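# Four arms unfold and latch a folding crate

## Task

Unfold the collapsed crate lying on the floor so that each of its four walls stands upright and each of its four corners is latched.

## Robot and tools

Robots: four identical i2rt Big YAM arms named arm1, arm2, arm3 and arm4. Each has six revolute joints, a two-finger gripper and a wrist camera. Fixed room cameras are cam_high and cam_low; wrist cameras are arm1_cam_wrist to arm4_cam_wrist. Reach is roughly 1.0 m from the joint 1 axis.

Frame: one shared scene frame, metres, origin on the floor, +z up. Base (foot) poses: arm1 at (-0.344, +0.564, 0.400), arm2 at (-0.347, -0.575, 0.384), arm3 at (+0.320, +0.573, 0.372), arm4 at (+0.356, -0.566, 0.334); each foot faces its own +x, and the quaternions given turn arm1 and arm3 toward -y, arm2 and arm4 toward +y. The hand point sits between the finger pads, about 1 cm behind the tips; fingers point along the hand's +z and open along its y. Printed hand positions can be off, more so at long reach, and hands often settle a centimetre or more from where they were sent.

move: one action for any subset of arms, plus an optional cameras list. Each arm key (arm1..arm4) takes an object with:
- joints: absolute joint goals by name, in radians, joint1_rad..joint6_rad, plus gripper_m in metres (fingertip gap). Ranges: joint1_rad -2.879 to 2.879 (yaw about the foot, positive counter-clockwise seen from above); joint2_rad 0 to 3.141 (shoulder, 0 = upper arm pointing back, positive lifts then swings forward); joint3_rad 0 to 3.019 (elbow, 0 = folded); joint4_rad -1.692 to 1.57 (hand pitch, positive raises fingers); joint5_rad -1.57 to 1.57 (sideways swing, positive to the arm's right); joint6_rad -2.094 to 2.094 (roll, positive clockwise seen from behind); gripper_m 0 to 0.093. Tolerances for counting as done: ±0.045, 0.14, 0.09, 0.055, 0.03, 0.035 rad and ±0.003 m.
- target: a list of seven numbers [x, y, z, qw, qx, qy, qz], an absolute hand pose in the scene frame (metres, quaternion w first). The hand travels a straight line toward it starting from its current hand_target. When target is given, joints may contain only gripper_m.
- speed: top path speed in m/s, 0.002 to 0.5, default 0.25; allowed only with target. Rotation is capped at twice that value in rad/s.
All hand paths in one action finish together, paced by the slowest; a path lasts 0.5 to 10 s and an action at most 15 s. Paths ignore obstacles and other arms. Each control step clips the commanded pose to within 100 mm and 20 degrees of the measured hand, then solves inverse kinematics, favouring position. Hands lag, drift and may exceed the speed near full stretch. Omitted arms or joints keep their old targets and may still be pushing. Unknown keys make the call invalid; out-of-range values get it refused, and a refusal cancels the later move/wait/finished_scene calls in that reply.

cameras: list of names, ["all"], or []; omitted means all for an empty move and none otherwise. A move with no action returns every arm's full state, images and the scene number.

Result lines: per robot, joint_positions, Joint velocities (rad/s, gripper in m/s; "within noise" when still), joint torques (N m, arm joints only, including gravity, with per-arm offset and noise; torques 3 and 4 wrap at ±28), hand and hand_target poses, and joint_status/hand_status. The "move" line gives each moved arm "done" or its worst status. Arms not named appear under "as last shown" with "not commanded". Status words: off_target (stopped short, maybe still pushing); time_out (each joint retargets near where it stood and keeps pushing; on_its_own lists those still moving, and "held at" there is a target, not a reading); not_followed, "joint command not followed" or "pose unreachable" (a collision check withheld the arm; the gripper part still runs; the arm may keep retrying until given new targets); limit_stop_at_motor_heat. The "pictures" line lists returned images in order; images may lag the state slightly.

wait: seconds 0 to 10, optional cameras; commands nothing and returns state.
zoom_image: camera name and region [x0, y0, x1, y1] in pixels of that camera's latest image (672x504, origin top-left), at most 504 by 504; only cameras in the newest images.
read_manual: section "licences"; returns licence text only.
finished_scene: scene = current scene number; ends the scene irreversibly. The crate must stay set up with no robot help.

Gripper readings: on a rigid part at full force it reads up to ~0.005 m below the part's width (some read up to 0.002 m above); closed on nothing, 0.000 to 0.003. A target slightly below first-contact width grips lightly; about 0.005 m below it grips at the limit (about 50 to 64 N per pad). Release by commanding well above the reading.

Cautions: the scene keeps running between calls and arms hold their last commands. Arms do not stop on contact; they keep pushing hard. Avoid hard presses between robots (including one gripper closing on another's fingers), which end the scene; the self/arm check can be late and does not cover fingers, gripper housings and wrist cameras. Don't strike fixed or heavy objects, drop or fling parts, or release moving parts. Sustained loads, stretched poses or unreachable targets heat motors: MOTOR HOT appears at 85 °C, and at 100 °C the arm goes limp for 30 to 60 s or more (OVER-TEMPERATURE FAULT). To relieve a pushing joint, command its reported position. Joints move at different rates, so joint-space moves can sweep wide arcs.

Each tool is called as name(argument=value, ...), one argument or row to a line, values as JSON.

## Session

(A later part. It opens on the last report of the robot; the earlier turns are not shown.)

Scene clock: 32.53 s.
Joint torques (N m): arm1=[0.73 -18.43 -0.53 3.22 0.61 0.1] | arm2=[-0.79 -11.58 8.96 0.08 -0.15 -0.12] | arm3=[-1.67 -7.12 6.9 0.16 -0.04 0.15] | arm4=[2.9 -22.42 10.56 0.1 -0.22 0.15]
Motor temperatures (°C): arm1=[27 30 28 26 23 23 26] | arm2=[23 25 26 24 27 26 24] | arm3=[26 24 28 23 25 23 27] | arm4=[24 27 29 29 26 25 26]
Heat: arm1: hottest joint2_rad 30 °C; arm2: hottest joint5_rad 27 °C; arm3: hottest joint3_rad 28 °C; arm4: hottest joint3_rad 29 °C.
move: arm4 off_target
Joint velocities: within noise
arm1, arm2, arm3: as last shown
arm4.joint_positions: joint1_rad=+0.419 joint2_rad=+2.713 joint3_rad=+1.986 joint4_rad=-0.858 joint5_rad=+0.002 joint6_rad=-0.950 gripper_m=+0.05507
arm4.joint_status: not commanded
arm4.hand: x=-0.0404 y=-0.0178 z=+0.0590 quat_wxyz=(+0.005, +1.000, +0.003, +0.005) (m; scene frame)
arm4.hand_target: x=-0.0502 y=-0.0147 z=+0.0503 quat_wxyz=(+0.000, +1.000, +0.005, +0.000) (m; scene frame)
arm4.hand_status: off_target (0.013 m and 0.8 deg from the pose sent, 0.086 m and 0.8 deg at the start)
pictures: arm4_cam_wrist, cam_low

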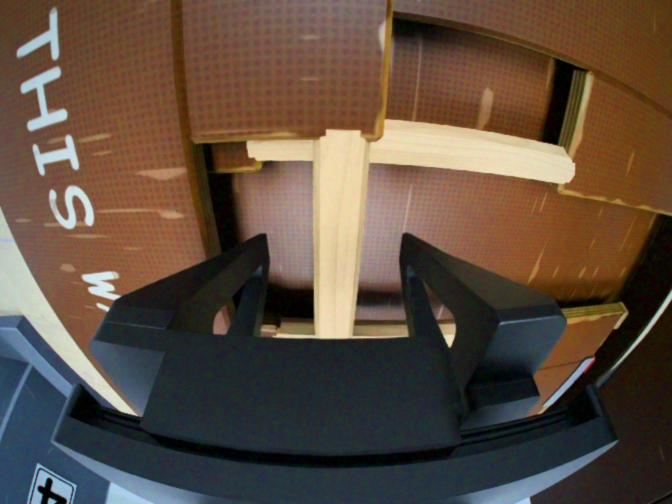

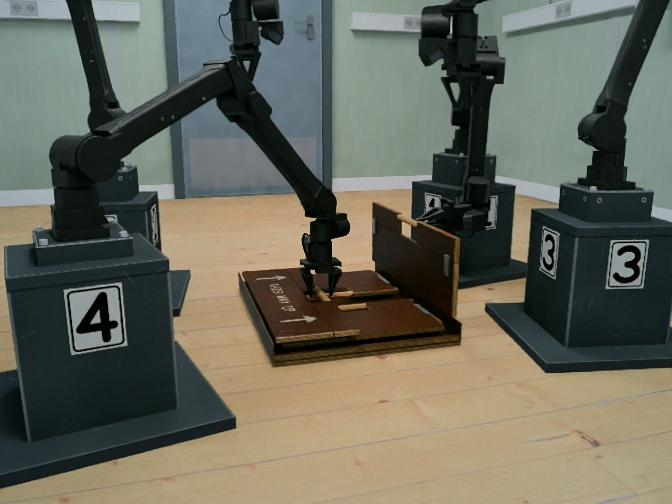

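move(
  arm4={"joints":{"gripper_m":0.010}},
)

move(
  arm4={"target":[-0.048,-0.0205,0.11,-0.1305,0.9914,0,0],"speed":0.08},
)

move(
  arm4={"target":[-0.048,-0.0465,0.167,-0.3007,0.9537,0,0],"speed":0.1},
  cameras=["arm4_cam_wrist","cam_low"],
)

move(
  arm4={"target":[-0.048,-0.0945,0.213,-0.4617,0.887,0,0],"speed":0.1},
)

move(
  arm4={"target":[-0.048,-0.1535,0.237,-0.588,0.809,0,0],"speed":0.1},
  arm2={"target":[-0.09,-0.04,0.40,0,0.7071,-0.7071,0],"speed":0.25},
  cameras=["arm4_cam_wrist","cam_low"],
)

move(
  arm4={"target":[-0.048,-0.217,0.240,-0.682,0.731,0,0],"speed":0.08},
  arm2={"target":[-0.066,0.034,0.16,0,0.7071,-0.7071,0],"speed":0.25},
  cameras=["arm4_cam_wrist","arm2_cam_wrist","cam_high","cam_low"],
)

Scene clock: 35.73 s.
Joint torques (N m): arm1=[1.55 -17.67 -0.5 3.1 0.65 0.08] | arm2=[-0.79 -11.58 8.96 0.09 -0.15 -0.12] | arm3=[-1.2 -6.95 6.91 0.17 -0.02 0.14] | arm4=[2.37 -22.53 10.54 0.28 -0.11 0.11]
Motor temperatures (°C): arm1=[27 30 28 26 23 23 26] | arm2=[23 25 27 24 27 26 24] | arm3=[26 24 28 23 25 23 27] | arm4=[24 27 29 29 26 25 26]
Heat: arm1: hottest joint2_rad 30 °C; arm2: hottest joint3_rad 27 °C; arm3: hottest joint3_rad 28 °C; arm4: hottest joint3_rad 29 °C.
move: arm4 off_target
Joint velocities: within noise
arm1, arm2, arm3: as last shown
arm4.joint_positions: joint1_rad=+0.410 joint2_rad=+2.713 joint3_rad=+1.986 joint4_rad=-0.862 joint5_rad=-0.009 joint6_rad=-0.947 gripper_m=+0.01669
arm4.joint_status: gripper_m off_target (ended at +0.01671, target +0.01000)
arm4.hand: x=-0.0362 y=-0.0162 z=+0.0590 quat_wxyz=(+0.010, +1.000, -0.003, +0.002) (m; scene frame)
arm4.hand_target: x=-0.0459 y=-0.0117 z=+0.0503 quat_wxyz=(+0.002, +1.000, +0.000, -0.003) (m; scene frame)
arm4.hand_status: not commanded
pictures: none

Scene clock: 38.03 s.
Joint torques (N m): arm1=[1.08 -18.02 -0.55 2.99 0.68 0.13] | arm2=[-0.85 -11.58 8.95 0.08 -0.15 -0.12] | arm3=[-1.96 -7.36 7.01 0.29 -0.03 0.12] | arm4=[2.96 -25.23 6.2 0.94 0.29 0.16]
Motor temperatures (°C): arm1=[27 30 28 26 23 23 26] | arm2=[23 25 27 24 27 26 24] | arm3=[26 24 28 23 25 23 27] | arm4=[24 27 29 29 26 25 26]
Heat: arm1: hottest joint2_rad 30 °C; arm2: hottest joint3_rad 27 °C; arm3: hottest joint3_rad 28 °C; arm4: hottest joint3_rad 29 °C.
move: arm4 off_target
Joint velocities: within noise
arm1, arm2, arm3: as last shown
arm4.joint_positions: joint1_rad=+0.455 joint2_rad=+2.539 joint3_rad=+1.704 joint4_rad=-0.554 joint5_rad=+0.154 joint6_rad=-0.914 gripper_m=+0.01665
arm4.joint_status: not commanded
arm4.hand: x=-0.0365 y=-0.0188 z=+0.0983 quat_wxyz=(-0.118, +0.993, -0.005, +0.005) (m; scene frame)
arm4.hand_target: x=-0.0477 y=-0.0196 z=+0.1099 quat_wxyz=(-0.131, +0.991, +0.000, +0.000) (m; scene frame)
arm4.hand_status: off_target (0.016 m and 1.6 deg from the pose sent, 0.053 m and 16.1 deg at the start)
pictures: none

Scene clock: 40.43 s.
Joint torques (N m): arm1=[0.38 -18.2 -0.47 3.08 0.62 0.11] | arm2=[-0.85 -11.58 8.96 0.06 -0.15 -0.12] | arm3=[-1.79 -6.77 6.89 0.23 -0.03 0.13] | arm4=[3.19 -22.42 5.55 1.74 0.43 0.1]
Motor temperatures (°C): arm1=[27 30 28 26 23 23 26] | arm2=[23 25 27 24 27 26 24] | arm3=[26 24 29 23 25 23 27] | arm4=[24 28 28 29 26 25 27]
Heat: arm1: hottest joint2_rad 30 °C; arm2: hottest joint3_rad 27 °C; arm3: hottest joint3_rad 29 °C; arm4: hottest joint4_rad 29 °C.
move: arm4 off_target
Joint velocities: within noise
arm1, arm2, arm3: as last shown
arm4.joint_positions: joint1_rad=+0.539 joint2_rad=+2.354 joint3_rad=+1.380 joint4_rad=-0.152 joint5_rad=+0.398 joint6_rad=-0.901 gripper_m=+0.01661
arm4.joint_status: not commanded
arm4.hand: x=-0.0377 y=-0.0409 z=+0.1580 quat_wxyz=(-0.290, +0.957, -0.007, +0.005) (m; scene frame)
arm4.hand_target: x=-0.0485 y=-0.0449 z=+0.1671 quat_wxyz=(-0.301, +0.954, +0.001, -0.001) (m; scene frame)
arm4.hand_status: off_target (0.015 m and 1.7 deg from the pose sent, 0.075 m and 21.4 deg at the start)
pictures: arm4_cam_wrist, cam_low

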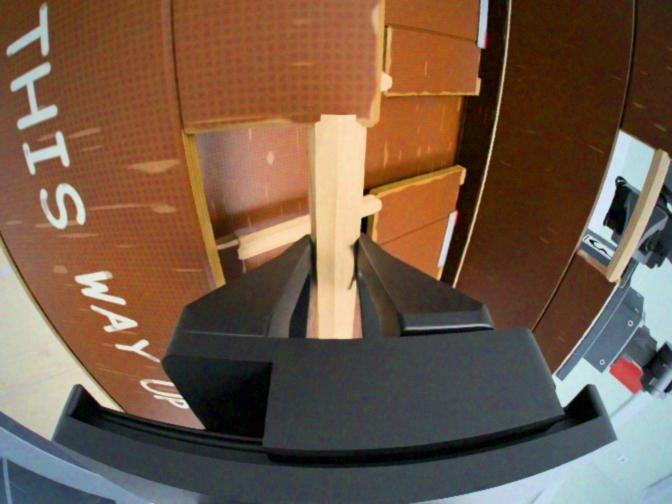

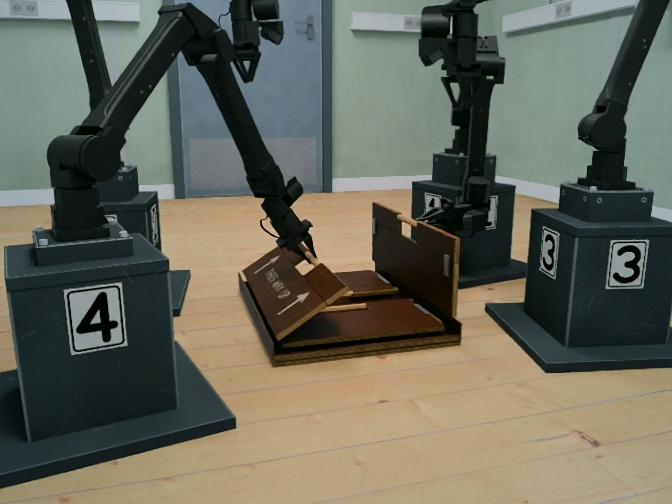

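Scene clock: 42.87 s.
Joint torques (N m): arm1=[0.67 -17.79 -0.58 3.03 0.65 0.11] | arm2=[-0.79 -11.58 8.96 0.06 -0.15 -0.12] | arm3=[-1.73 -6.89 6.93 0.24 -0.04 0.16] | arm4=[3.37 -19.6 4.55 2.04 0.38 -0.07]
Motor temperatures (°C): arm1=[27 30 28 26 23 23 26] | arm2=[23 25 27 24 27 26 24] | arm3=[26 24 29 23 25 23 27] | arm4=[24 28 28 29 26 25 27]
Heat: arm1: hottest joint2_rad 30 °C; arm2: hottest joint3_rad 27 °C; arm3: hottest joint3_rad 29 °C; arm4: hottest joint4_rad 29 °C.
move: arm4 off_target
Joint velocities: within noise
arm1, arm2, arm3: as last shown
arm4.joint_positions: joint1_rad=+0.659 joint2_rad=+2.265 joint3_rad=+1.121 joint4_rad=+0.287 joint5_rad=+0.683 joint6_rad=-0.947 gripper_m=+0.01656
arm4.joint_status: not commanded
arm4.hand: x=-0.0384 y=-0.0863 z=+0.2069 quat_wxyz=(-0.455, +0.891, -0.009, +0.007) (m; scene frame)
arm4.hand_target: x=-0.0481 y=-0.0935 z=+0.2125 quat_wxyz=(-0.462, +0.887, +0.005, +0.003) (m; scene frame)
arm4.hand_status: off_target (0.014 m and 1.6 deg from the pose sent, 0.077 m and 21.3 deg at the start)
pictures: none

Scene clock: 45.27 s.
Joint torques (N m): arm1=[1.14 -18.2 -0.65 3.19 0.65 0.11] | arm2=[-0.67 -20.95 9.17 0.5 -0.14 -0.07] | arm3=[-1.49 -7.24 6.82 0.27 -0.01 0.15] | arm4=[3.6 -17.08 3.49 2.62 0.33 -0.01]
Motor temperatures (°C): arm1=[27 30 28 26 23 23 26] | arm2=[23 25 27 24 27 26 24] | arm3=[26 24 29 23 25 23 27] | arm4=[24 28 28 29 26 25 27]
Heat: arm1: hottest joint2_rad 30 °C; arm2: hottest joint3_rad 27 °C; arm3: hottest joint3_rad 29 °C; arm4: hottest joint4_rad 29 °C.
move: arm2 off_target; arm4 off_target
Joint velocities: within noise
arm1, arm3: as last shown
arm2.joint_positions: joint1_rad=-0.310 joint2_rad=+2.033 joint3_rad=+1.512 joint4_rad=-1.102 joint5_rad=+0.001 joint6_rad=-0.441 gripper_m=+0.05013
arm2.joint_status: not commanded
arm2.hand: x=-0.1002 y=-0.0615 z=+0.3857 quat_wxyz=(+0.024, +0.705, -0.709, +0.009) (m; scene frame)
arm2.hand_target: x=-0.0874 y=-0.0454 z=+0.3989 quat_wxyz=(+0.002, +0.703, -0.711, +0.000) (m; scene frame)
arm2.hand_status: off_target (0.028 m and 3.0 deg from the pose sent, 0.286 m and 4.9 deg at the start)
arm4.joint_positions: joint1_rad=+0.789 joint2_rad=+2.295 joint3_rad=+0.963 joint4_rad=+0.761 joint5_rad=+0.944 joint6_rad=-1.088 gripper_m=+0.01656
arm4.joint_status: not commanded
arm4.hand: x=-0.0392 y=-0.1423 z=+0.2369 quat_wxyz=(-0.584, +0.812, -0.012, +0.007) (m; scene frame)
arm4.hand_target: x=-0.0482 y=-0.1519 z=+0.2378 quat_wxyz=(-0.589, +0.808, +0.000, +0.001) (m; scene frame)
arm4.hand_status: off_target (0.014 m and 1.7 deg from the pose sent, 0.074 m and 18.0 deg at the start)
pictures: arm4_cam_wrist, cam_low

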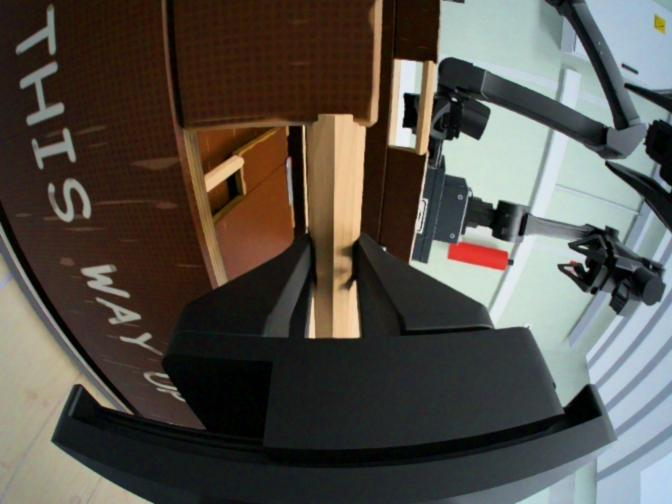

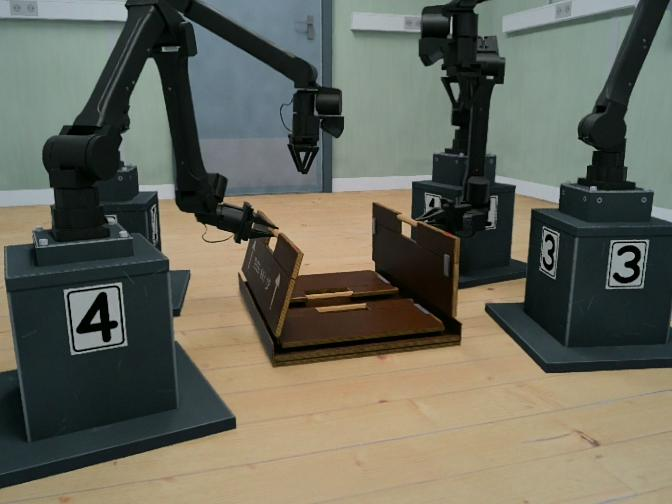

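Scene clock: 47.73 s.
Joint torques (N m): arm1=[0.73 -18.37 -0.35 3.04 0.66 0.11] | arm2=[0.03 -25 7.97 0.4 -0.09 0.06] | arm3=[-2.02 -7.3 6.71 0.21 -0.06 0.17] | arm4=[4.54 -15.79 1.7 2.65 0 0.05]
Motor temperatures (°C): arm1=[27 31 28 26 23 23 26] | arm2=[23 25 27 24 27 26 24] | arm3=[26 24 29 23 25 23 27] | arm4=[24 28 28 29 26 25 27]
Heat: arm1: hottest joint2_rad 31 °C; arm2: hottest joint3_rad 27 °C; arm3: hottest joint3_rad 29 °C; arm4: hottest joint4_rad 29 °C.
move: arm2 off_target; arm4 off_target
Joint velocities: within noise
arm1, arm3: as last shown
arm2.joint_positions: joint1_rad=-0.295 joint2_rad=+2.581 joint3_rad=+1.835 joint4_rad=-0.861 joint5_rad=+0.001 joint6_rad=-0.441 gripper_m=+0.05013
arm2.joint_status: not commanded
arm2.hand: x=-0.0742 y=+0.0157 z=+0.1520 quat_wxyz=(+0.016, +0.711, -0.703, +0.007) (m; scene frame)
arm2.hand_target: x=-0.0722 y=+0.0351 z=+0.1604 quat_wxyz=(-0.001, +0.711, -0.703, -0.001) (m; scene frame)
arm2.hand_status: off_target (0.022 m and 2.1 deg from the pose sent, 0.247 m and 3.0 deg at the start)
arm4.joint_positions: joint1_rad=+0.916 joint2_rad=+2.457 joint3_rad=+0.925 joint4_rad=+1.362 joint5_rad=+1.154 joint6_rad=-1.407 gripper_m=+0.01661
arm4.joint_status: not commanded
arm4.hand: x=-0.0399 y=-0.1996 z=+0.2457 quat_wxyz=(-0.682, +0.731, -0.016, +0.009) (m; scene frame)
arm4.hand_target: x=-0.0490 y=-0.2156 z=+0.2416 quat_wxyz=(-0.684, +0.730, +0.000, +0.000) (m; scene frame)
arm4.hand_status: off_target (0.020 m and 2.1 deg from the pose sent, 0.075 m and 14.6 deg at the start)
pictures: arm2_cam_wrist, arm4_cam_wrist, cam_high, cam_low

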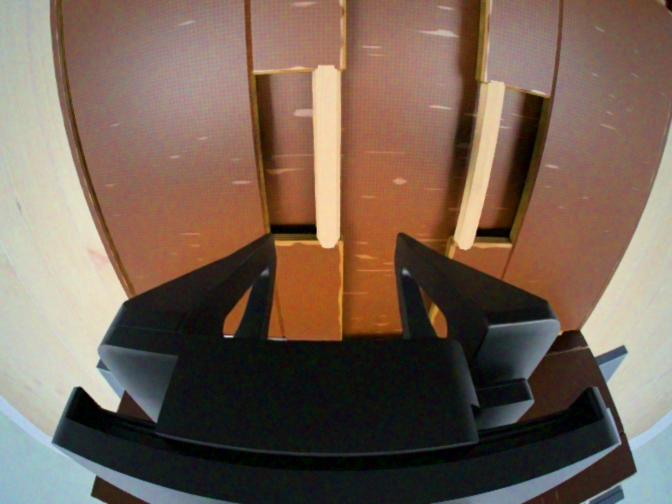

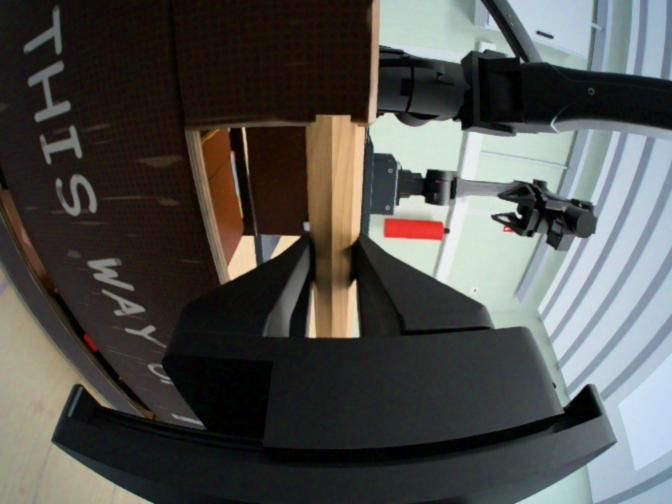

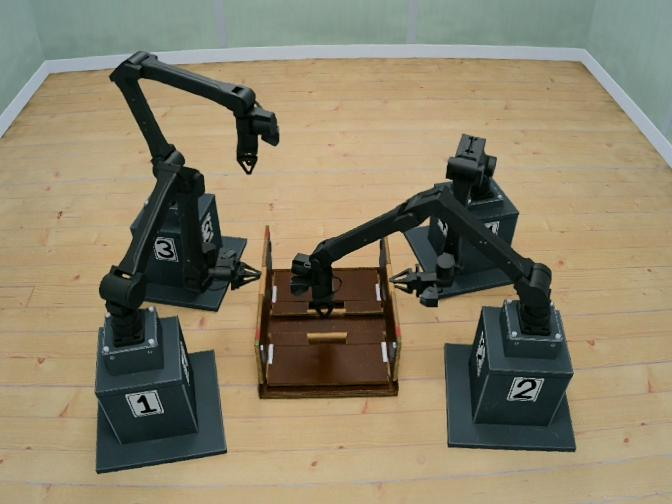

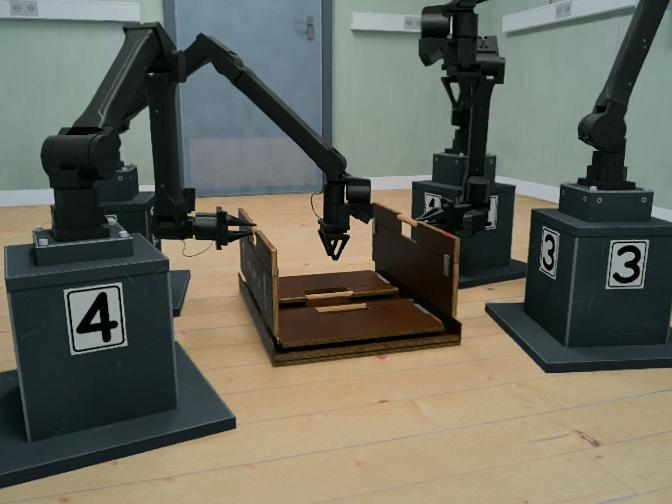

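move(
  arm2={"target":[-0.074,0.046,0.043,0,0.7071,-0.7071,0],"speed":0.1},
  cameras=["arm2_cam_wrist","cam_low"],
)

zoom_image(
  camera="cam_low",
  region=[230, 200, 430, 370],
)

Scene clock: 51.80 s.
Joint torques (N m): arm1=[0.62 -17.85 -0.4 3.25 0.66 0.15] | arm2=[0.85 -25.82 7.61 0.46 -0.09 0.06] | arm3=[-1.73 -7.41 6.84 0.34 -0.03 0.13] | arm4=[4.54 -15.68 1.7 2.61 0 0.04]
Motor temperatures (°C): arm1=[27 31 28 26 23 23 26] | arm2=[23 26 27 24 27 26 24] | arm3=[26 24 29 23 25 23 27] | arm4=[24 28 28 29 26 25 27]
Heat: arm1: hottest joint2_rad 31 °C; arm2: hottest joint3_rad 27 °C; arm3: hottest joint3_rad 29 °C; arm4: hottest joint4_rad 29 °C.
move: arm2 off_target
Joint velocities: within noise
arm1.joint_positions: joint1_rad=+0.959 joint2_rad=+2.620 joint3_rad=+0.894 joint4_rad=+1.456 joint5_rad=+1.145 joint6_rad=-1.313 gripper_m=+0.01258
arm1.joint_status: not commanded
arm1.hand: x=+0.0131 y=+0.2260 z=+0.2435 quat_wxyz=(+0.003, -0.008, -0.743, +0.669) (m; scene frame)
arm1.hand_target: x=+0.0128 y=+0.2312 z=+0.2428 quat_wxyz=(+0.000, -0.007, -0.741, +0.672) (m; scene frame)
arm1.hand_status: not commanded
arm2.joint_positions: joint1_rad=-0.295 joint2_rad=+2.843 joint3_rad=+2.038 joint4_rad=-0.801 joint5_rad=+0.001 joint6_rad=-0.427 gripper_m=+0.05013
arm2.joint_status: not commanded
arm2.hand: x=-0.0703 y=+0.0240 z=+0.0383 quat_wxyz=(+0.016, +0.706, -0.708, +0.007) (m; scene frame)
arm2.hand_target: x=-0.0697 y=+0.0418 z=+0.0429 quat_wxyz=(+0.001, +0.706, -0.708, +0.000) (m; scene frame)
arm2.hand_status: off_target (0.023 m and 2.0 deg from the pose sent, 0.113 m and 2.1 deg at the start)
arm3.joint_positions: joint1_rad=-0.147 joint2_rad=+1.245 joint3_rad=+1.056 joint4_rad=-1.356 joint5_rad=+0.011 joint6_rad=-0.398 gripper_m=+0.05013
arm3.joint_status: not commanded
arm3.hand: x=+0.1947 y=+0.2502 z=+0.5627 quat_wxyz=(-0.001, -0.695, -0.719, +0.013) (m; scene frame)
arm3.hand_target: x=+0.1920 y=+0.2537 z=+0.5547 quat_wxyz=(+0.003, -0.702, -0.712, +0.000) (m; scene frame)
arm3.hand_status: not commanded
arm4: as last shown
pictures: arm2_cam_wrist, cam_low

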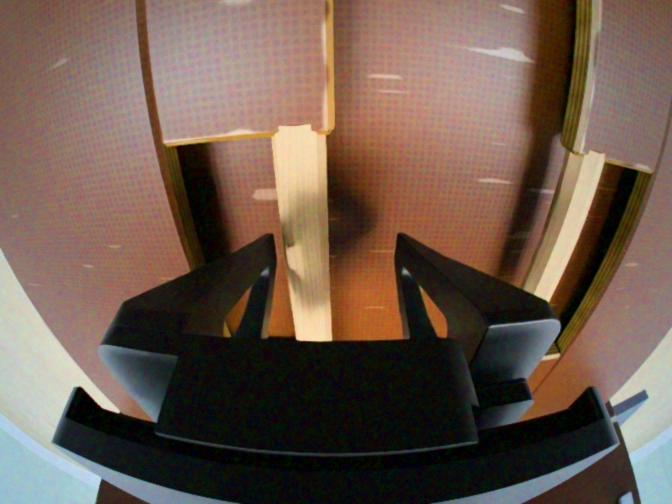

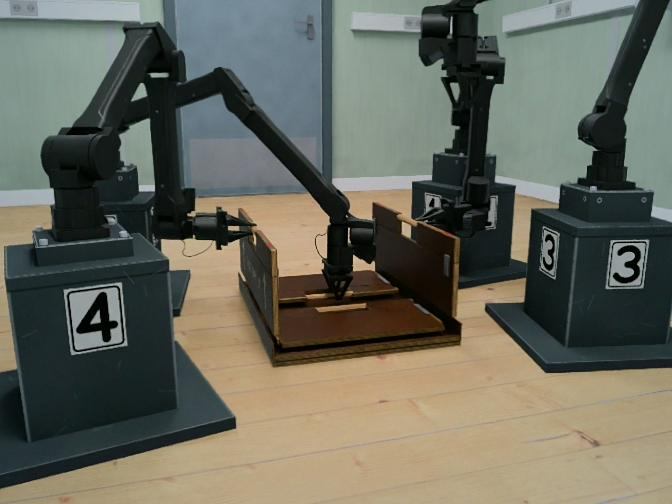

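Scaled by 2.520 from the camera's 672x504 image, which has a finer 960x720 frame.

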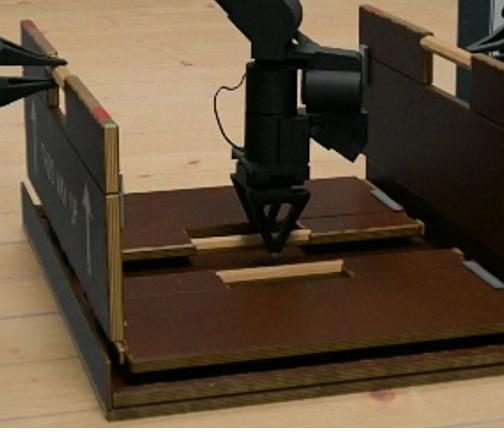

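move(
  arm2={"target":[-0.086,0.045,0.042,0,0.715,-0.699,0],"speed":0.06},
)

move(
  arm2={"joints":{"gripper_m":0.005}},
  cameras=["arm2_cam_wrist"],
)

Scene clock: 53.87 s.
Joint torques (N m): arm1=[0.97 -17.73 -0.54 3.3 0.63 0.1] | arm2=[0.62 -26.29 6.17 0.69 -0.06 0.05] | arm3=[-1.9 -7.24 6.78 0.2 -0.03 0.14] | arm4=[4.48 -15.68 1.7 2.61 0 0.04]
Motor temperatures (°C): arm1=[27 31 28 26 23 23 26] | arm2=[23 27 27 24 27 26 24] | arm3=[26 24 29 23 25 23 27] | arm4=[24 28 28 29 26 25 27]
Heat: arm1: hottest joint2_rad 31 °C; arm2: hottest joint2_rad 27 °C; arm3: hottest joint3_rad 29 °C; arm4: hottest joint4_rad 29 °C.
move: arm2 off_target
Joint velocities: within noise
arm1, arm3, arm4: as last shown
arm2.joint_positions: joint1_rad=-0.258 joint2_rad=+2.843 joint3_rad=+2.038 joint4_rad=-0.792 joint5_rad=+0.001 joint6_rad=-0.427 gripper_m=+0.05013
arm2.joint_status: not commanded
arm2.hand: x=-0.0917 y=+0.0359 z=+0.0382 quat_wxyz=(+0.012, +0.719, -0.695, +0.005) (m; scene frame)
arm2.hand_target: x=-0.0902 y=+0.0468 z=+0.0420 quat_wxyz=(+0.000, +0.718, -0.696, +0.000) (m; scene frame)
arm2.hand_status: off_target (0.011 m and 1.6 deg from the pose sent, 0.026 m and 2.5 deg at the start)
pictures: none

Scene clock: 54.63 s.
Joint torques (N m): arm1=[0.56 -17.9 -0.53 3.04 0.63 0.11] | arm2=[0.79 -26.34 6.19 0.39 -0.16 0.05] | arm3=[-1.9 -7.06 6.71 0.28 -0.02 0.14] | arm4=[4.54 -15.68 1.7 2.61 0 0.04]
Motor temperatures (°C): arm1=[27 31 28 26 23 23 26] | arm2=[23 27 27 24 27 26 24] | arm3=[26 24 29 23 25 23 27] | arm4=[24 28 28 29 26 25 27]
Heat: arm1: hottest joint2_rad 31 °C; arm2: hottest joint2_rad 27 °C; arm3: hottest joint3_rad 29 °C; arm4: hottest joint4_rad 29 °C.
move: arm2 off_target
Joint velocities: within noise
arm1, arm3, arm4: as last shown
arm2.joint_positions: joint1_rad=-0.272 joint2_rad=+2.843 joint3_rad=+2.038 joint4_rad=-0.783 joint5_rad=+0.004 joint6_rad=-0.418 gripper_m=+0.01636
arm2.joint_status: gripper_m off_target (ended at +0.01640, target +0.00500)
arm2.hand: x=-0.0819 y=+0.0342 z=+0.0381 quat_wxyz=(+0.007, +0.711, -0.703, +0.005) (m; scene frame)
arm2.hand_target: x=-0.0850 y=+0.0449 z=+0.0420 quat_wxyz=(-0.001, +0.712, -0.702, +0.000) (m; scene frame)
arm2.hand_status: not commanded
pictures: arm2_cam_wrist

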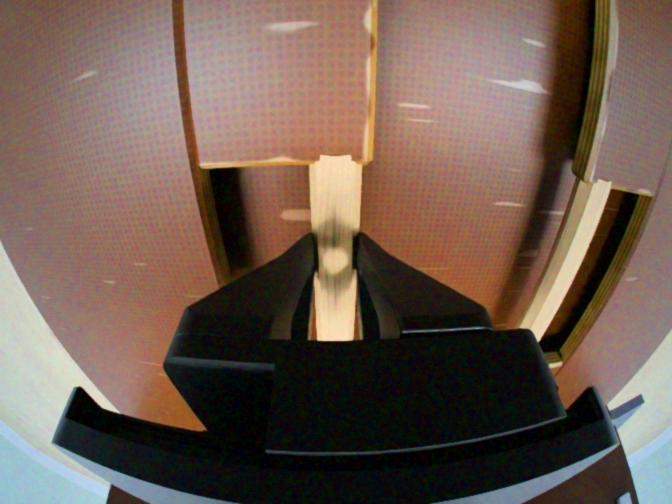

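move(
  arm2={"target":[-0.083,0.045,0.098,-0.09,0.716,-0.685,0.094],"speed":0.06},
)

move(
  arm2={"target":[-0.091,0.045,0.130,-0.139,0.709,-0.678,0.144],"speed":0.06},
  cameras=["arm2_cam_wrist","cam_low"],
)

Scene clock: 65.43 s.
Joint torques (N m): arm1=[1.08 -18.2 -0.54 3.12 0.64 0.11] | arm2=[0.79 -28.86 4.42 0.42 1.16 -0.11] | arm3=[-1.85 -7.12 6.84 0.12 -0.06 0.14] | arm4=[4.54 -15.68 1.7 2.61 0 0.04]
Motor temperatures (°C): arm1=[27 31 28 26 23 23 26] | arm2=[23 29 26 24 27 26 25] | arm3=[26 24 29 23 25 23 27] | arm4=[24 28 27 29 26 25 27]
Heat: arm1: hottest joint2_rad 31 °C; arm2: hottest joint2_rad 29 °C; arm3: hottest joint3_rad 29 °C; arm4: hottest joint4_rad 29 °C.
move: arm2 off_target
Joint velocities: within noise
arm1, arm3, arm4: as last shown
arm2.joint_positions: joint1_rad=-0.210 joint2_rad=+2.726 joint3_rad=+1.872 joint4_rad=-0.653 joint5_rad=+0.212 joint6_rad=-0.384 gripper_m=+0.01636
arm2.joint_status: not commanded
arm2.hand: x=-0.0865 y=+0.0352 z=+0.0739 quat_wxyz=(-0.073, +0.714, -0.692, +0.084) (m; scene frame)
arm2.hand_target: x=-0.0846 y=+0.0479 z=+0.0976 quat_wxyz=(-0.092, +0.717, -0.685, +0.089) (m; scene frame)
arm2.hand_status: off_target (0.026 m and 2.4 deg from the pose sent, 0.061 m and 15.3 deg at the start)
pictures: none

Scene clock: 67.20 s.
Joint torques (N m): arm1=[0.5 -18.55 -0.58 3.11 0.62 0.12] | arm2=[0.79 -28.51 4.38 0.43 1.27 -0.14] | arm3=[-1.96 -7.59 6.79 0.32 -0.01 0.12] | arm4=[4.54 -15.68 1.7 2.61 0.01 0.05]
Motor temperatures (°C): arm1=[27 31 28 26 23 23 26] | arm2=[23 29 26 24 27 26 25] | arm3=[26 24 29 23 25 23 27] | arm4=[24 28 27 29 26 25 27]
Heat: arm1: hottest joint2_rad 31 °C; arm2: hottest joint2_rad 29 °C; arm3: hottest joint3_rad 29 °C; arm4: hottest joint4_rad 29 °C.
move: arm2 off_target
Joint velocities: within noise
arm1, arm3, arm4: as last shown
arm2.joint_positions: joint1_rad=-0.161 joint2_rad=+2.653 joint3_rad=+1.785 joint4_rad=-0.608 joint5_rad=+0.360 joint6_rad=-0.349 gripper_m=+0.01636
arm2.joint_status: not commanded
arm2.hand: x=-0.0948 y=+0.0353 z=+0.1055 quat_wxyz=(-0.122, +0.707, -0.683, +0.139) (m; scene frame)
arm2.hand_target: x=-0.0939 y=+0.0470 z=+0.1297 quat_wxyz=(-0.140, +0.710, -0.675, +0.144) (m; scene frame)
arm2.hand_status: off_target (0.027 m and 2.1 deg from the pose sent, 0.057 m and 10.4 deg at the start)
pictures: arm2_cam_wrist, cam_low

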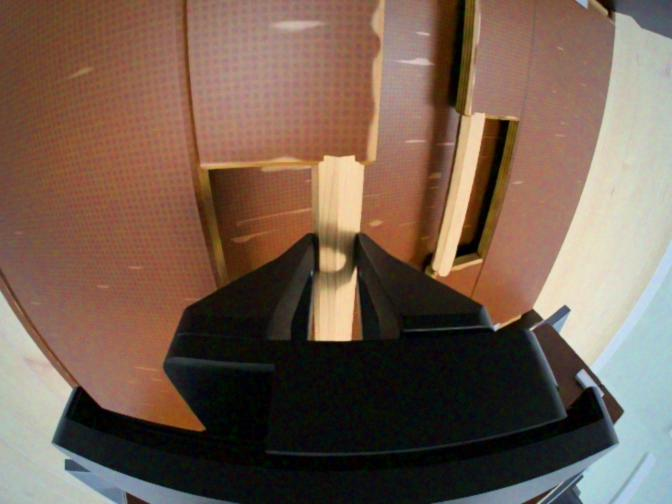

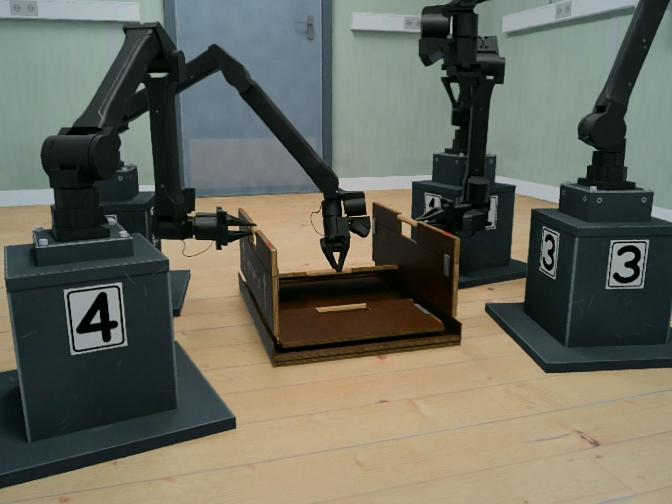

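Lifting well.

move(
  arm2={"target":[-0.111,0.045,0.167,-0.208,0.689,-0.659,0.217],"speed":0.08},
)

move(
  arm2={"target":[-0.141,0.045,0.200,-0.292,0.655,-0.626,0.305],"speed":0.08},
)

move(
  arm2={"target":[-0.185,0.044,0.222,-0.356,0.619,-0.592,0.372],"speed":0.08},
  cameras=["arm2_cam_wrist","cam_low"],
)

move(
  arm2={"target":[-0.230,0.043,0.232,-0.396,0.592,-0.566,0.4145],"speed":0.08},
)

move(
  arm2={"target":[-0.267,0.042,0.238,-0.421,0.573,-0.548,0.440],"speed":0.06},
  cameras=["arm2_cam_wrist","cam_low","cam_high"],
)

Scene clock: 70.93 s.
Joint torques (N m): arm1=[1.03 -17.67 -0.51 3.12 0.64 0.1] | arm2=[0.67 -27.63 4.3 0.34 1.53 -0.14] | arm3=[-1.32 -6.95 6.82 0.18 -0.01 0.13] | arm4=[4.54 -15.68 1.7 2.61 0 0.04]
Motor temperatures (°C): arm1=[27 31 28 26 23 23 26] | arm2=[23 29 26 24 27 26 25] | arm3=[26 24 29 23 25 23 27] | arm4=[24 28 27 29 26 25 27]
Heat: arm1: hottest joint2_rad 31 °C; arm2: hottest joint2_rad 29 °C; arm3: hottest joint3_rad 29 °C; arm4: hottest joint4_rad 29 °C.
move: arm2 off_target
Joint velocities: within noise
arm1, arm3, arm4: as last shown
arm1.hand_target: x=+0.0128 y=+0.2312 z=+0.2428 quat_wxyz=(+0.000, -0.008, -0.741, +0.672) (m; scene frame)
arm2.joint_positions: joint1_rad=-0.086 joint2_rad=+2.582 joint3_rad=+1.700 joint4_rad=-0.573 joint5_rad=+0.565 joint6_rad=-0.292 gripper_m=+0.01636
arm2.joint_status: not commanded
arm2.hand: x=-0.1124 y=+0.0356 z=+0.1440 quat_wxyz=(-0.189, +0.690, -0.666, +0.213) (m; scene frame)
arm2.hand_target: x=-0.1119 y=+0.0443 z=+0.1663 quat_wxyz=(-0.205, +0.691, -0.658, +0.218) (m; scene frame)
arm2.hand_status: off_target (0.025 m and 2.4 deg from the pose sent, 0.064 m and 13.7 deg at the start)
pictures: none

Scene clock: 73.10 s.
Joint torques (N m): arm1=[0.67 -18.14 -0.46 3.11 0.66 0.1] | arm2=[0.79 -27.58 4.29 0.36 1.58 -0.02] | arm3=[-1.44 -7.18 6.86 0.32 -0.02 0.13] | arm4=[4.54 -15.68 1.7 2.61 0 0.04]
Motor temperatures (°C): arm1=[27 31 28 26 23 23 26] | arm2=[23 29 26 24 28 26 25] | arm3=[26 24 29 23 25 23 27] | arm4=[24 28 27 29 26 25 27]
Heat: arm1: hottest joint2_rad 31 °C; arm2: hottest joint2_rad 29 °C; arm3: hottest joint3_rad 29 °C; arm4: hottest joint4_rad 29 °C.
move: arm2 off_target
Joint velocities: within noise
arm1.joint_positions: joint1_rad=+0.961 joint2_rad=+2.620 joint3_rad=+0.894 joint4_rad=+1.457 joint5_rad=+1.145 joint6_rad=-1.313 gripper_m=+0.01258
arm1.joint_status: not commanded
arm1.hand: x=+0.0136 y=+0.2265 z=+0.2437 quat_wxyz=(+0.002, -0.007, -0.743, +0.669) (m; scene frame)
arm1.hand_target: x=+0.0136 y=+0.2317 z=+0.2430 quat_wxyz=(-0.001, -0.007, -0.741, +0.672) (m; scene frame)
arm1.hand_status: not commanded
arm2.joint_positions: joint1_rad=+0.006 joint2_rad=+2.565 joint3_rad=+1.656 joint4_rad=-0.542 joint5_rad=+0.840 joint6_rad=-0.222 gripper_m=+0.01632
arm2.joint_status: not commanded
arm2.hand: x=-0.1352 y=+0.0362 z=+0.1741 quat_wxyz=(-0.278, +0.657, -0.632, +0.303) (m; scene frame)
arm2.hand_target: x=-0.1374 y=+0.0460 z=+0.1990 quat_wxyz=(-0.295, +0.652, -0.628, +0.304) (m; scene frame)
arm2.hand_status: off_target (0.028 m and 1.8 deg from the pose sent, 0.064 m and 17.0 deg at the start)
arm3, arm4: as last shown
pictures: none

Scene clock: 75.20 s.
Joint torques (N m): arm1=[1.32 -18.26 -0.61 2.96 0.57 0.1] | arm2=[1.38 -25.88 5.14 -0.68 1.08 0.09] | arm3=[-1.44 -7.53 6.75 0.28 0.01 0.15] | arm4=[4.54 -15.68 1.7 2.62 0.01 0.04]
Motor temperatures (°C): arm1=[27 31 28 26 23 23 26] | arm2=[23 29 26 24 28 26 25] | arm3=[26 24 29 23 25 23 27] | arm4=[24 28 27 29 26 24 27]
Heat: arm1: hottest joint2_rad 31 °C; arm2: hottest joint2_rad 29 °C; arm3: hottest joint3_rad 29 °C; arm4: hottest joint4_rad 29 °C.
move: arm2 off_target
Joint velocities: within noise
arm1.joint_positions: joint1_rad=+0.962 joint2_rad=+2.620 joint3_rad=+0.894 joint4_rad=+1.457 joint5_rad=+1.146 joint6_rad=-1.313 gripper_m=+0.01257
arm1.joint_status: not commanded
arm1.hand: x=+0.0139 y=+0.2271 z=+0.2438 quat_wxyz=(+0.002, -0.007, -0.743, +0.669) (m; scene frame)
arm1.hand_target: x=+0.0140 y=+0.2323 z=+0.2430 quat_wxyz=(-0.001, -0.007, -0.741, +0.672) (m; scene frame)
arm1.hand_status: not commanded
arm2.joint_positions: joint1_rad=+0.101 joint2_rad=+2.565 joint3_rad=+1.660 joint4_rad=-0.636 joint5_rad=+1.071 joint6_rad=-0.085 gripper_m=+0.01630
arm2.joint_status: not commanded
arm2.hand: x=-0.1716 y=+0.0362 z=+0.2067 quat_wxyz=(-0.349, +0.618, -0.598, +0.373) (m; scene frame)
arm2.hand_target: x=-0.1805 y=+0.0429 z=+0.2216 quat_wxyz=(-0.354, +0.620, -0.591, +0.375) (m; scene frame)
arm2.hand_status: off_target (0.022 m and 1.1 deg from the pose sent, 0.070 m and 13.6 deg at the start)
arm3: as last shown
arm4.joint_positions: joint1_rad=+0.916 joint2_rad=+2.457 joint3_rad=+0.925 joint4_rad=+1.362 joint5_rad=+1.154 joint6_rad=-1.407 gripper_m=+0.01661
arm4.joint_status: not commanded
arm4.hand: x=-0.0399 y=-0.1996 z=+0.2457 quat_wxyz=(-0.682, +0.731, -0.016, +0.009) (m; scene frame)
arm4.hand_target: x=-0.0490 y=-0.2156 z=+0.2416 quat_wxyz=(-0.684, +0.730, +0.000, +0.000) (m; scene frame)
arm4.hand_status: not commanded
pictures: arm2_cam_wrist, cam_low

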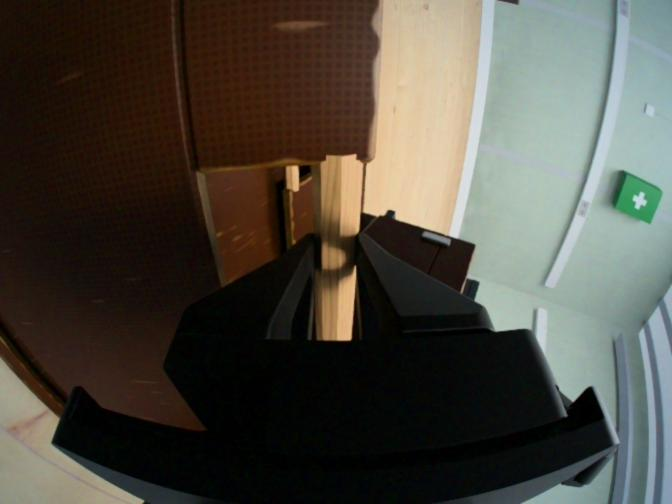

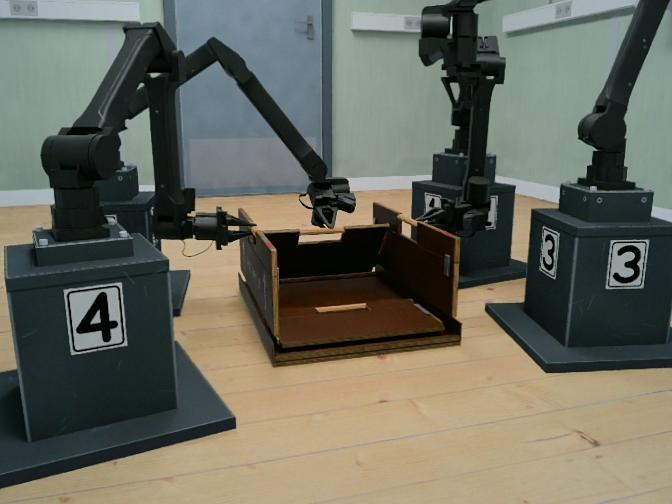

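Scene clock: 77.00 s.
Joint torques (N m): arm1=[-0.09 -18.55 -0.44 3.12 0.55 0.08] | arm2=[2.55 -24.23 5.89 -0.83 0.48 0.22] | arm3=[-1.49 -7.24 6.78 0.35 -0.01 0.15] | arm4=[4.54 -15.68 1.7 2.62 0.01 0.04]
Motor temperatures (°C): arm1=[27 31 28 26 23 23 26] | arm2=[23 29 26 24 28 26 25] | arm3=[26 24 30 23 25 23 27] | arm4=[24 28 27 29 26 24 28]
Heat: arm1: hottest joint2_rad 31 °C; arm2: hottest joint2_rad 29 °C; arm3: hottest joint3_rad 30 °C; arm4: hottest joint4_rad 29 °C.
move: arm2 off_target
Joint velocities: within noise
arm1, arm4: as last shown
arm1.hand_target: x=+0.0141 y=+0.2323 z=+0.2430 quat_wxyz=(-0.001, -0.007, -0.741, +0.672) (m; scene frame)
arm2.joint_positions: joint1_rad=+0.182 joint2_rad=+2.602 joint3_rad=+1.743 joint4_rad=-0.901 joint5_rad=+1.219 joint6_rad=+0.159 gripper_m=+0.01631
arm2.joint_status: not commanded
arm2.hand: x=-0.2108 y=+0.0378 z=+0.2304 quat_wxyz=(-0.393, +0.584, -0.573, +0.420) (m; scene frame)
arm2.hand_target: x=-0.2294 y=+0.0433 z=+0.2324 quat_wxyz=(-0.397, +0.592, -0.566, +0.415) (m; scene frame)
arm2.hand_status: off_target (0.020 m and 1.4 deg from the pose sent, 0.064 m and 8.6 deg at the start)
arm3.joint_positions: joint1_rad=-0.147 joint2_rad=+1.245 joint3_rad=+1.056 joint4_rad=-1.356 joint5_rad=+0.011 joint6_rad=-0.398 gripper_m=+0.05013
arm3.joint_status: not commanded
arm3.hand: x=+0.1947 y=+0.2502 z=+0.5627 quat_wxyz=(-0.001, -0.695, -0.719, +0.013) (m; scene frame)
arm3.hand_target: x=+0.1920 y=+0.2537 z=+0.5547 quat_wxyz=(+0.003, -0.702, -0.712, +0.000) (m; scene frame)
arm3.hand_status: not commanded
pictures: none

Scene clock: 78.83 s.
Joint torques (N m): arm1=[0.67 -18.02 -0.46 3.03 0.56 0.11] | arm2=[3.19 -23.82 5.85 -1.32 -0.07 0.26] | arm3=[-1.55 -7.24 6.82 0.05 0.01 0.14] | arm4=[4.48 -15.68 1.72 2.62 0.01 0.04]
Motor temperatures (°C): arm1=[27 31 28 26 23 23 26] | arm2=[23 29 26 24 28 26 25] | arm3=[26 25 30 23 25 23 27] | arm4=[24 28 27 29 26 24 28]
Heat: arm1: hottest joint2_rad 31 °C; arm2: hottest joint2_rad 29 °C; arm3: hottest joint3_rad 30 °C; arm4: hottest joint4_rad 29 °C.
move: arm2 off_target
Joint velocities: within noise
arm1.joint_positions: joint1_rad=+0.962 joint2_rad=+2.620 joint3_rad=+0.893 joint4_rad=+1.457 joint5_rad=+1.146 joint6_rad=-1.313 gripper_m=+0.01257
arm1.joint_status: not commanded
arm1.hand: x=+0.0133 y=+0.2273 z=+0.2436 quat_wxyz=(+0.003, -0.007, -0.743, +0.669) (m; scene frame)
arm1.hand_target: x=+0.0135 y=+0.2325 z=+0.2429 quat_wxyz=(-0.001, -0.006, -0.741, +0.672) (m; scene frame)
arm1.hand_status: not commanded
arm2.joint_positions: joint1_rad=+0.242 joint2_rad=+2.673 joint3_rad=+1.864 joint4_rad=-1.232 joint5_rad=+1.298 joint6_rad=+0.446 gripper_m=+0.01633
arm2.joint_status: not commanded
arm2.hand: x=-0.2428 y=+0.0388 z=+0.2416 quat_wxyz=(-0.423, +0.562, -0.551, +0.449) (m; scene frame)
arm2.hand_target: x=-0.2659 y=+0.0424 z=+0.2391 quat_wxyz=(-0.424, +0.572, -0.546, +0.441) (m; scene frame)
arm2.hand_status: off_target (0.025 m and 1.7 deg from the pose sent, 0.057 m and 5.0 deg at the start)
arm3, arm4: as last shown
pictures: arm2_cam_wrist, cam_high, cam_low

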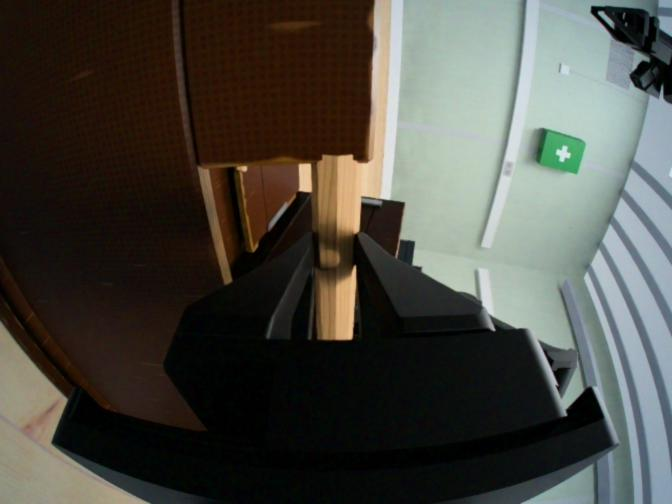

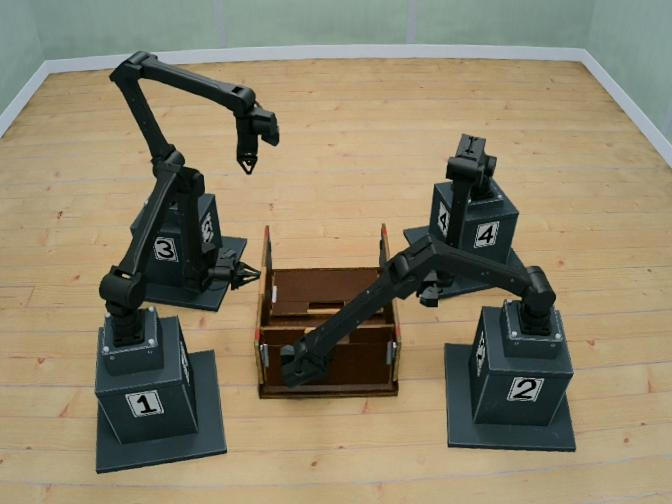

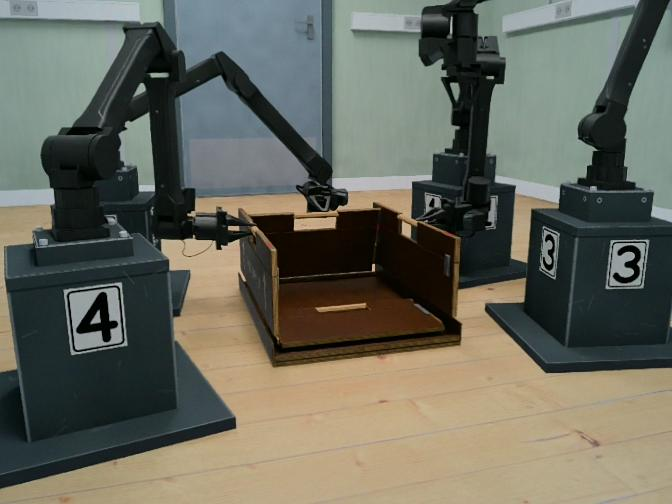

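move(
  arm2={"target":[-0.30,0.041,0.237,-0.405,0.585,-0.56,0.425],"speed":0.06},
  cameras=["cam_high"],
)

move(
  arm2={"target":[-0.325,0.041,0.236,-0.405,0.585,-0.56,0.425],"speed":0.05},
  cameras=["cam_high","cam_low","arm2_cam_wrist"],
)

zoom_image(
  camera="cam_high",
  region=[230, 200, 450, 420],
)

Scene clock: 81.40 s.
Joint torques (N m): arm1=[0.38 -18.26 -0.53 2.92 0.48 0.11] | arm2=[4.54 -23.77 5.91 -0.49 -0.98 0.21] | arm3=[-1.44 -7.24 6.8 0.24 0 0.14] | arm4=[4.54 -15.68 1.7 2.61 0 0.04]
Motor temperatures (°C): arm1=[27 31 28 26 23 23 26] | arm2=[23 29 26 24 28 26 25] | arm3=[26 25 30 23 25 23 27] | arm4=[24 28 27 29 26 24 28]
Heat: arm1: hottest joint2_rad 31 °C; arm2: hottest joint2_rad 29 °C; arm3: hottest joint3_rad 30 °C; arm4: hottest joint4_rad 29 °C.
move: arm2 off_target
Joint velocities: within noise
arm1.joint_positions: joint1_rad=+0.967 joint2_rad=+2.620 joint3_rad=+0.890 joint4_rad=+1.459 joint5_rad=+1.148 joint6_rad=-1.313 gripper_m=+0.01245
arm1.joint_status: not commanded
arm1.hand: x=+0.0135 y=+0.2295 z=+0.2437 quat_wxyz=(+0.003, -0.005, -0.743, +0.669) (m; scene frame)
arm1.hand_target: x=+0.0137 y=+0.2347 z=+0.2426 quat_wxyz=(-0.001, -0.003, -0.741, +0.671) (m; scene frame)
arm1.hand_status: not commanded
arm2.joint_positions: joint1_rad=+0.274 joint2_rad=+2.664 joint3_rad=+1.886 joint4_rad=-1.308 joint5_rad=+1.240 joint6_rad=+0.495 gripper_m=+0.01544
arm2.joint_status: not commanded
arm2.hand: x=-0.2653 y=+0.0393 z=+0.2473 quat_wxyz=(-0.408, +0.570, -0.562, +0.439) (m; scene frame)
arm2.hand_target: x=-0.2989 y=+0.0405 z=+0.2378 quat_wxyz=(-0.406, +0.585, -0.559, +0.424) (m; scene frame)
arm2.hand_status: off_target (0.036 m and 2.4 deg from the pose sent, 0.057 m and 4.4 deg at the start)
arm3, arm4: as last shown
pictures: cam_high

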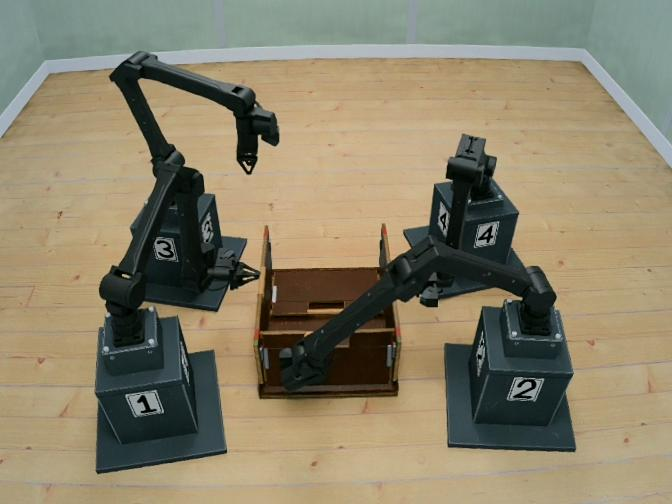

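Scene clock: 82.83 s.
Joint torques (N m): arm1=[1.2 -18.61 -0.59 2.88 0.51 0.13] | arm2=[2.96 -22.42 6.8 -0.72 -0.56 0.11] | arm3=[-1.73 -7.3 6.83 0.24 -0.01 0.12] | arm4=[4.48 -15.68 1.7 2.61 0 0.04]
Motor temperatures (°C): arm1=[27 31 28 26 23 23 26] | arm2=[23 29 26 24 28 26 25] | arm3=[26 25 30 23 25 23 27] | arm4=[24 28 27 29 26 24 28]
Heat: arm1: hottest joint2_rad 31 °C; arm2: hottest joint2_rad 29 °C; arm3: hottest joint3_rad 30 °C; arm4: hottest joint4_rad 29 °C.
move: arm2 off_target
Joint velocities: within noise
arm1, arm3, arm4: as last shown
arm2.joint_positions: joint1_rad=+0.331 joint2_rad=+2.679 joint3_rad=+1.930 joint4_rad=-1.424 joint5_rad=+1.208 joint6_rad=+0.590 gripper_m=+0.01484
arm2.joint_status: not commanded
arm2.hand: x=-0.3015 y=+0.0393 z=+0.2514 quat_wxyz=(-0.408, +0.576, -0.561, +0.433) (m; scene frame)
arm2.hand_target: x=-0.3244 y=+0.0396 z=+0.2362 quat_wxyz=(-0.405, +0.586, -0.559, +0.425) (m; scene frame)
arm2.hand_status: off_target (0.028 m and 1.4 deg from the pose sent, 0.061 m and 2.4 deg at the start)
pictures: arm2_cam_wrist, cam_high, cam_low

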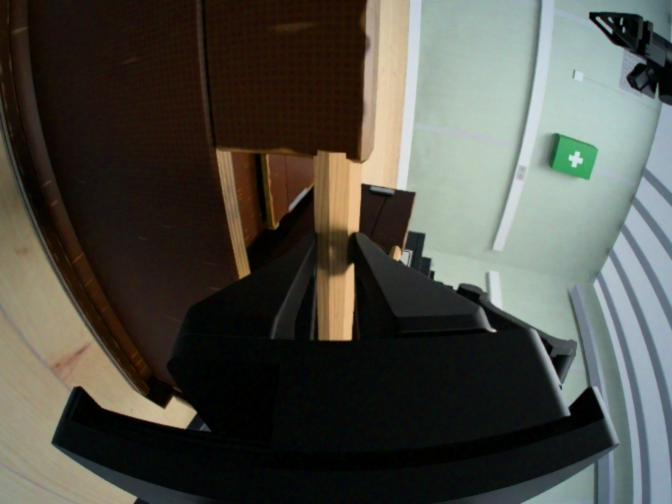

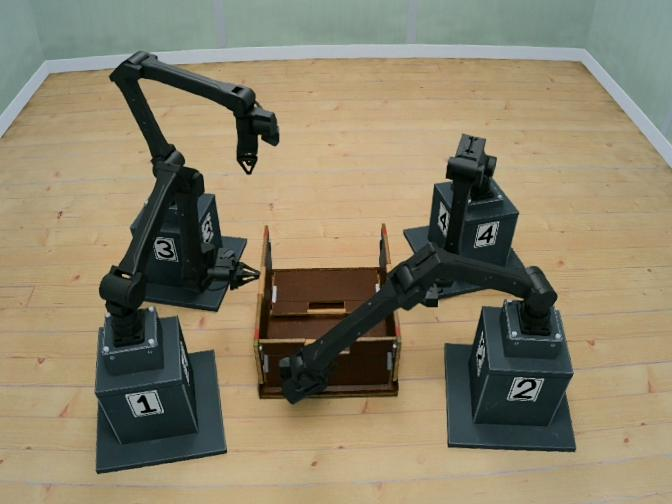

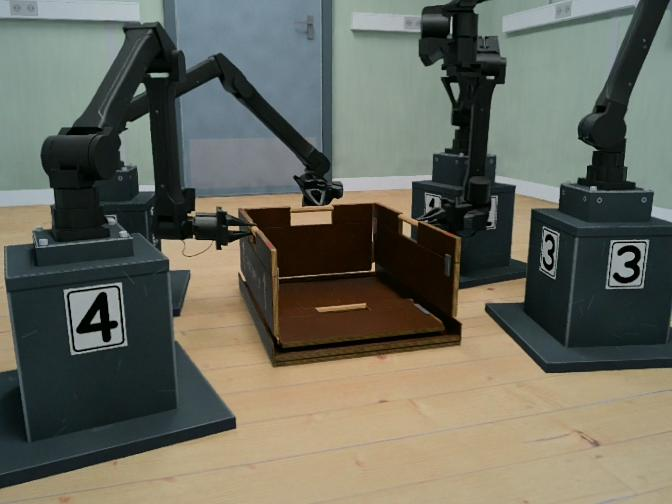

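Scaled by 2.291 from the camera's 672x504 image, which has a finer 960x720 frame.

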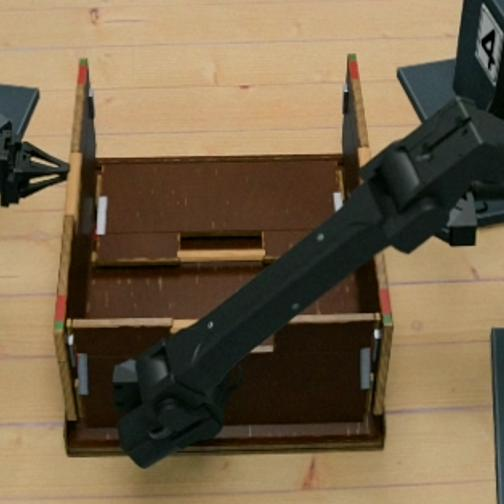

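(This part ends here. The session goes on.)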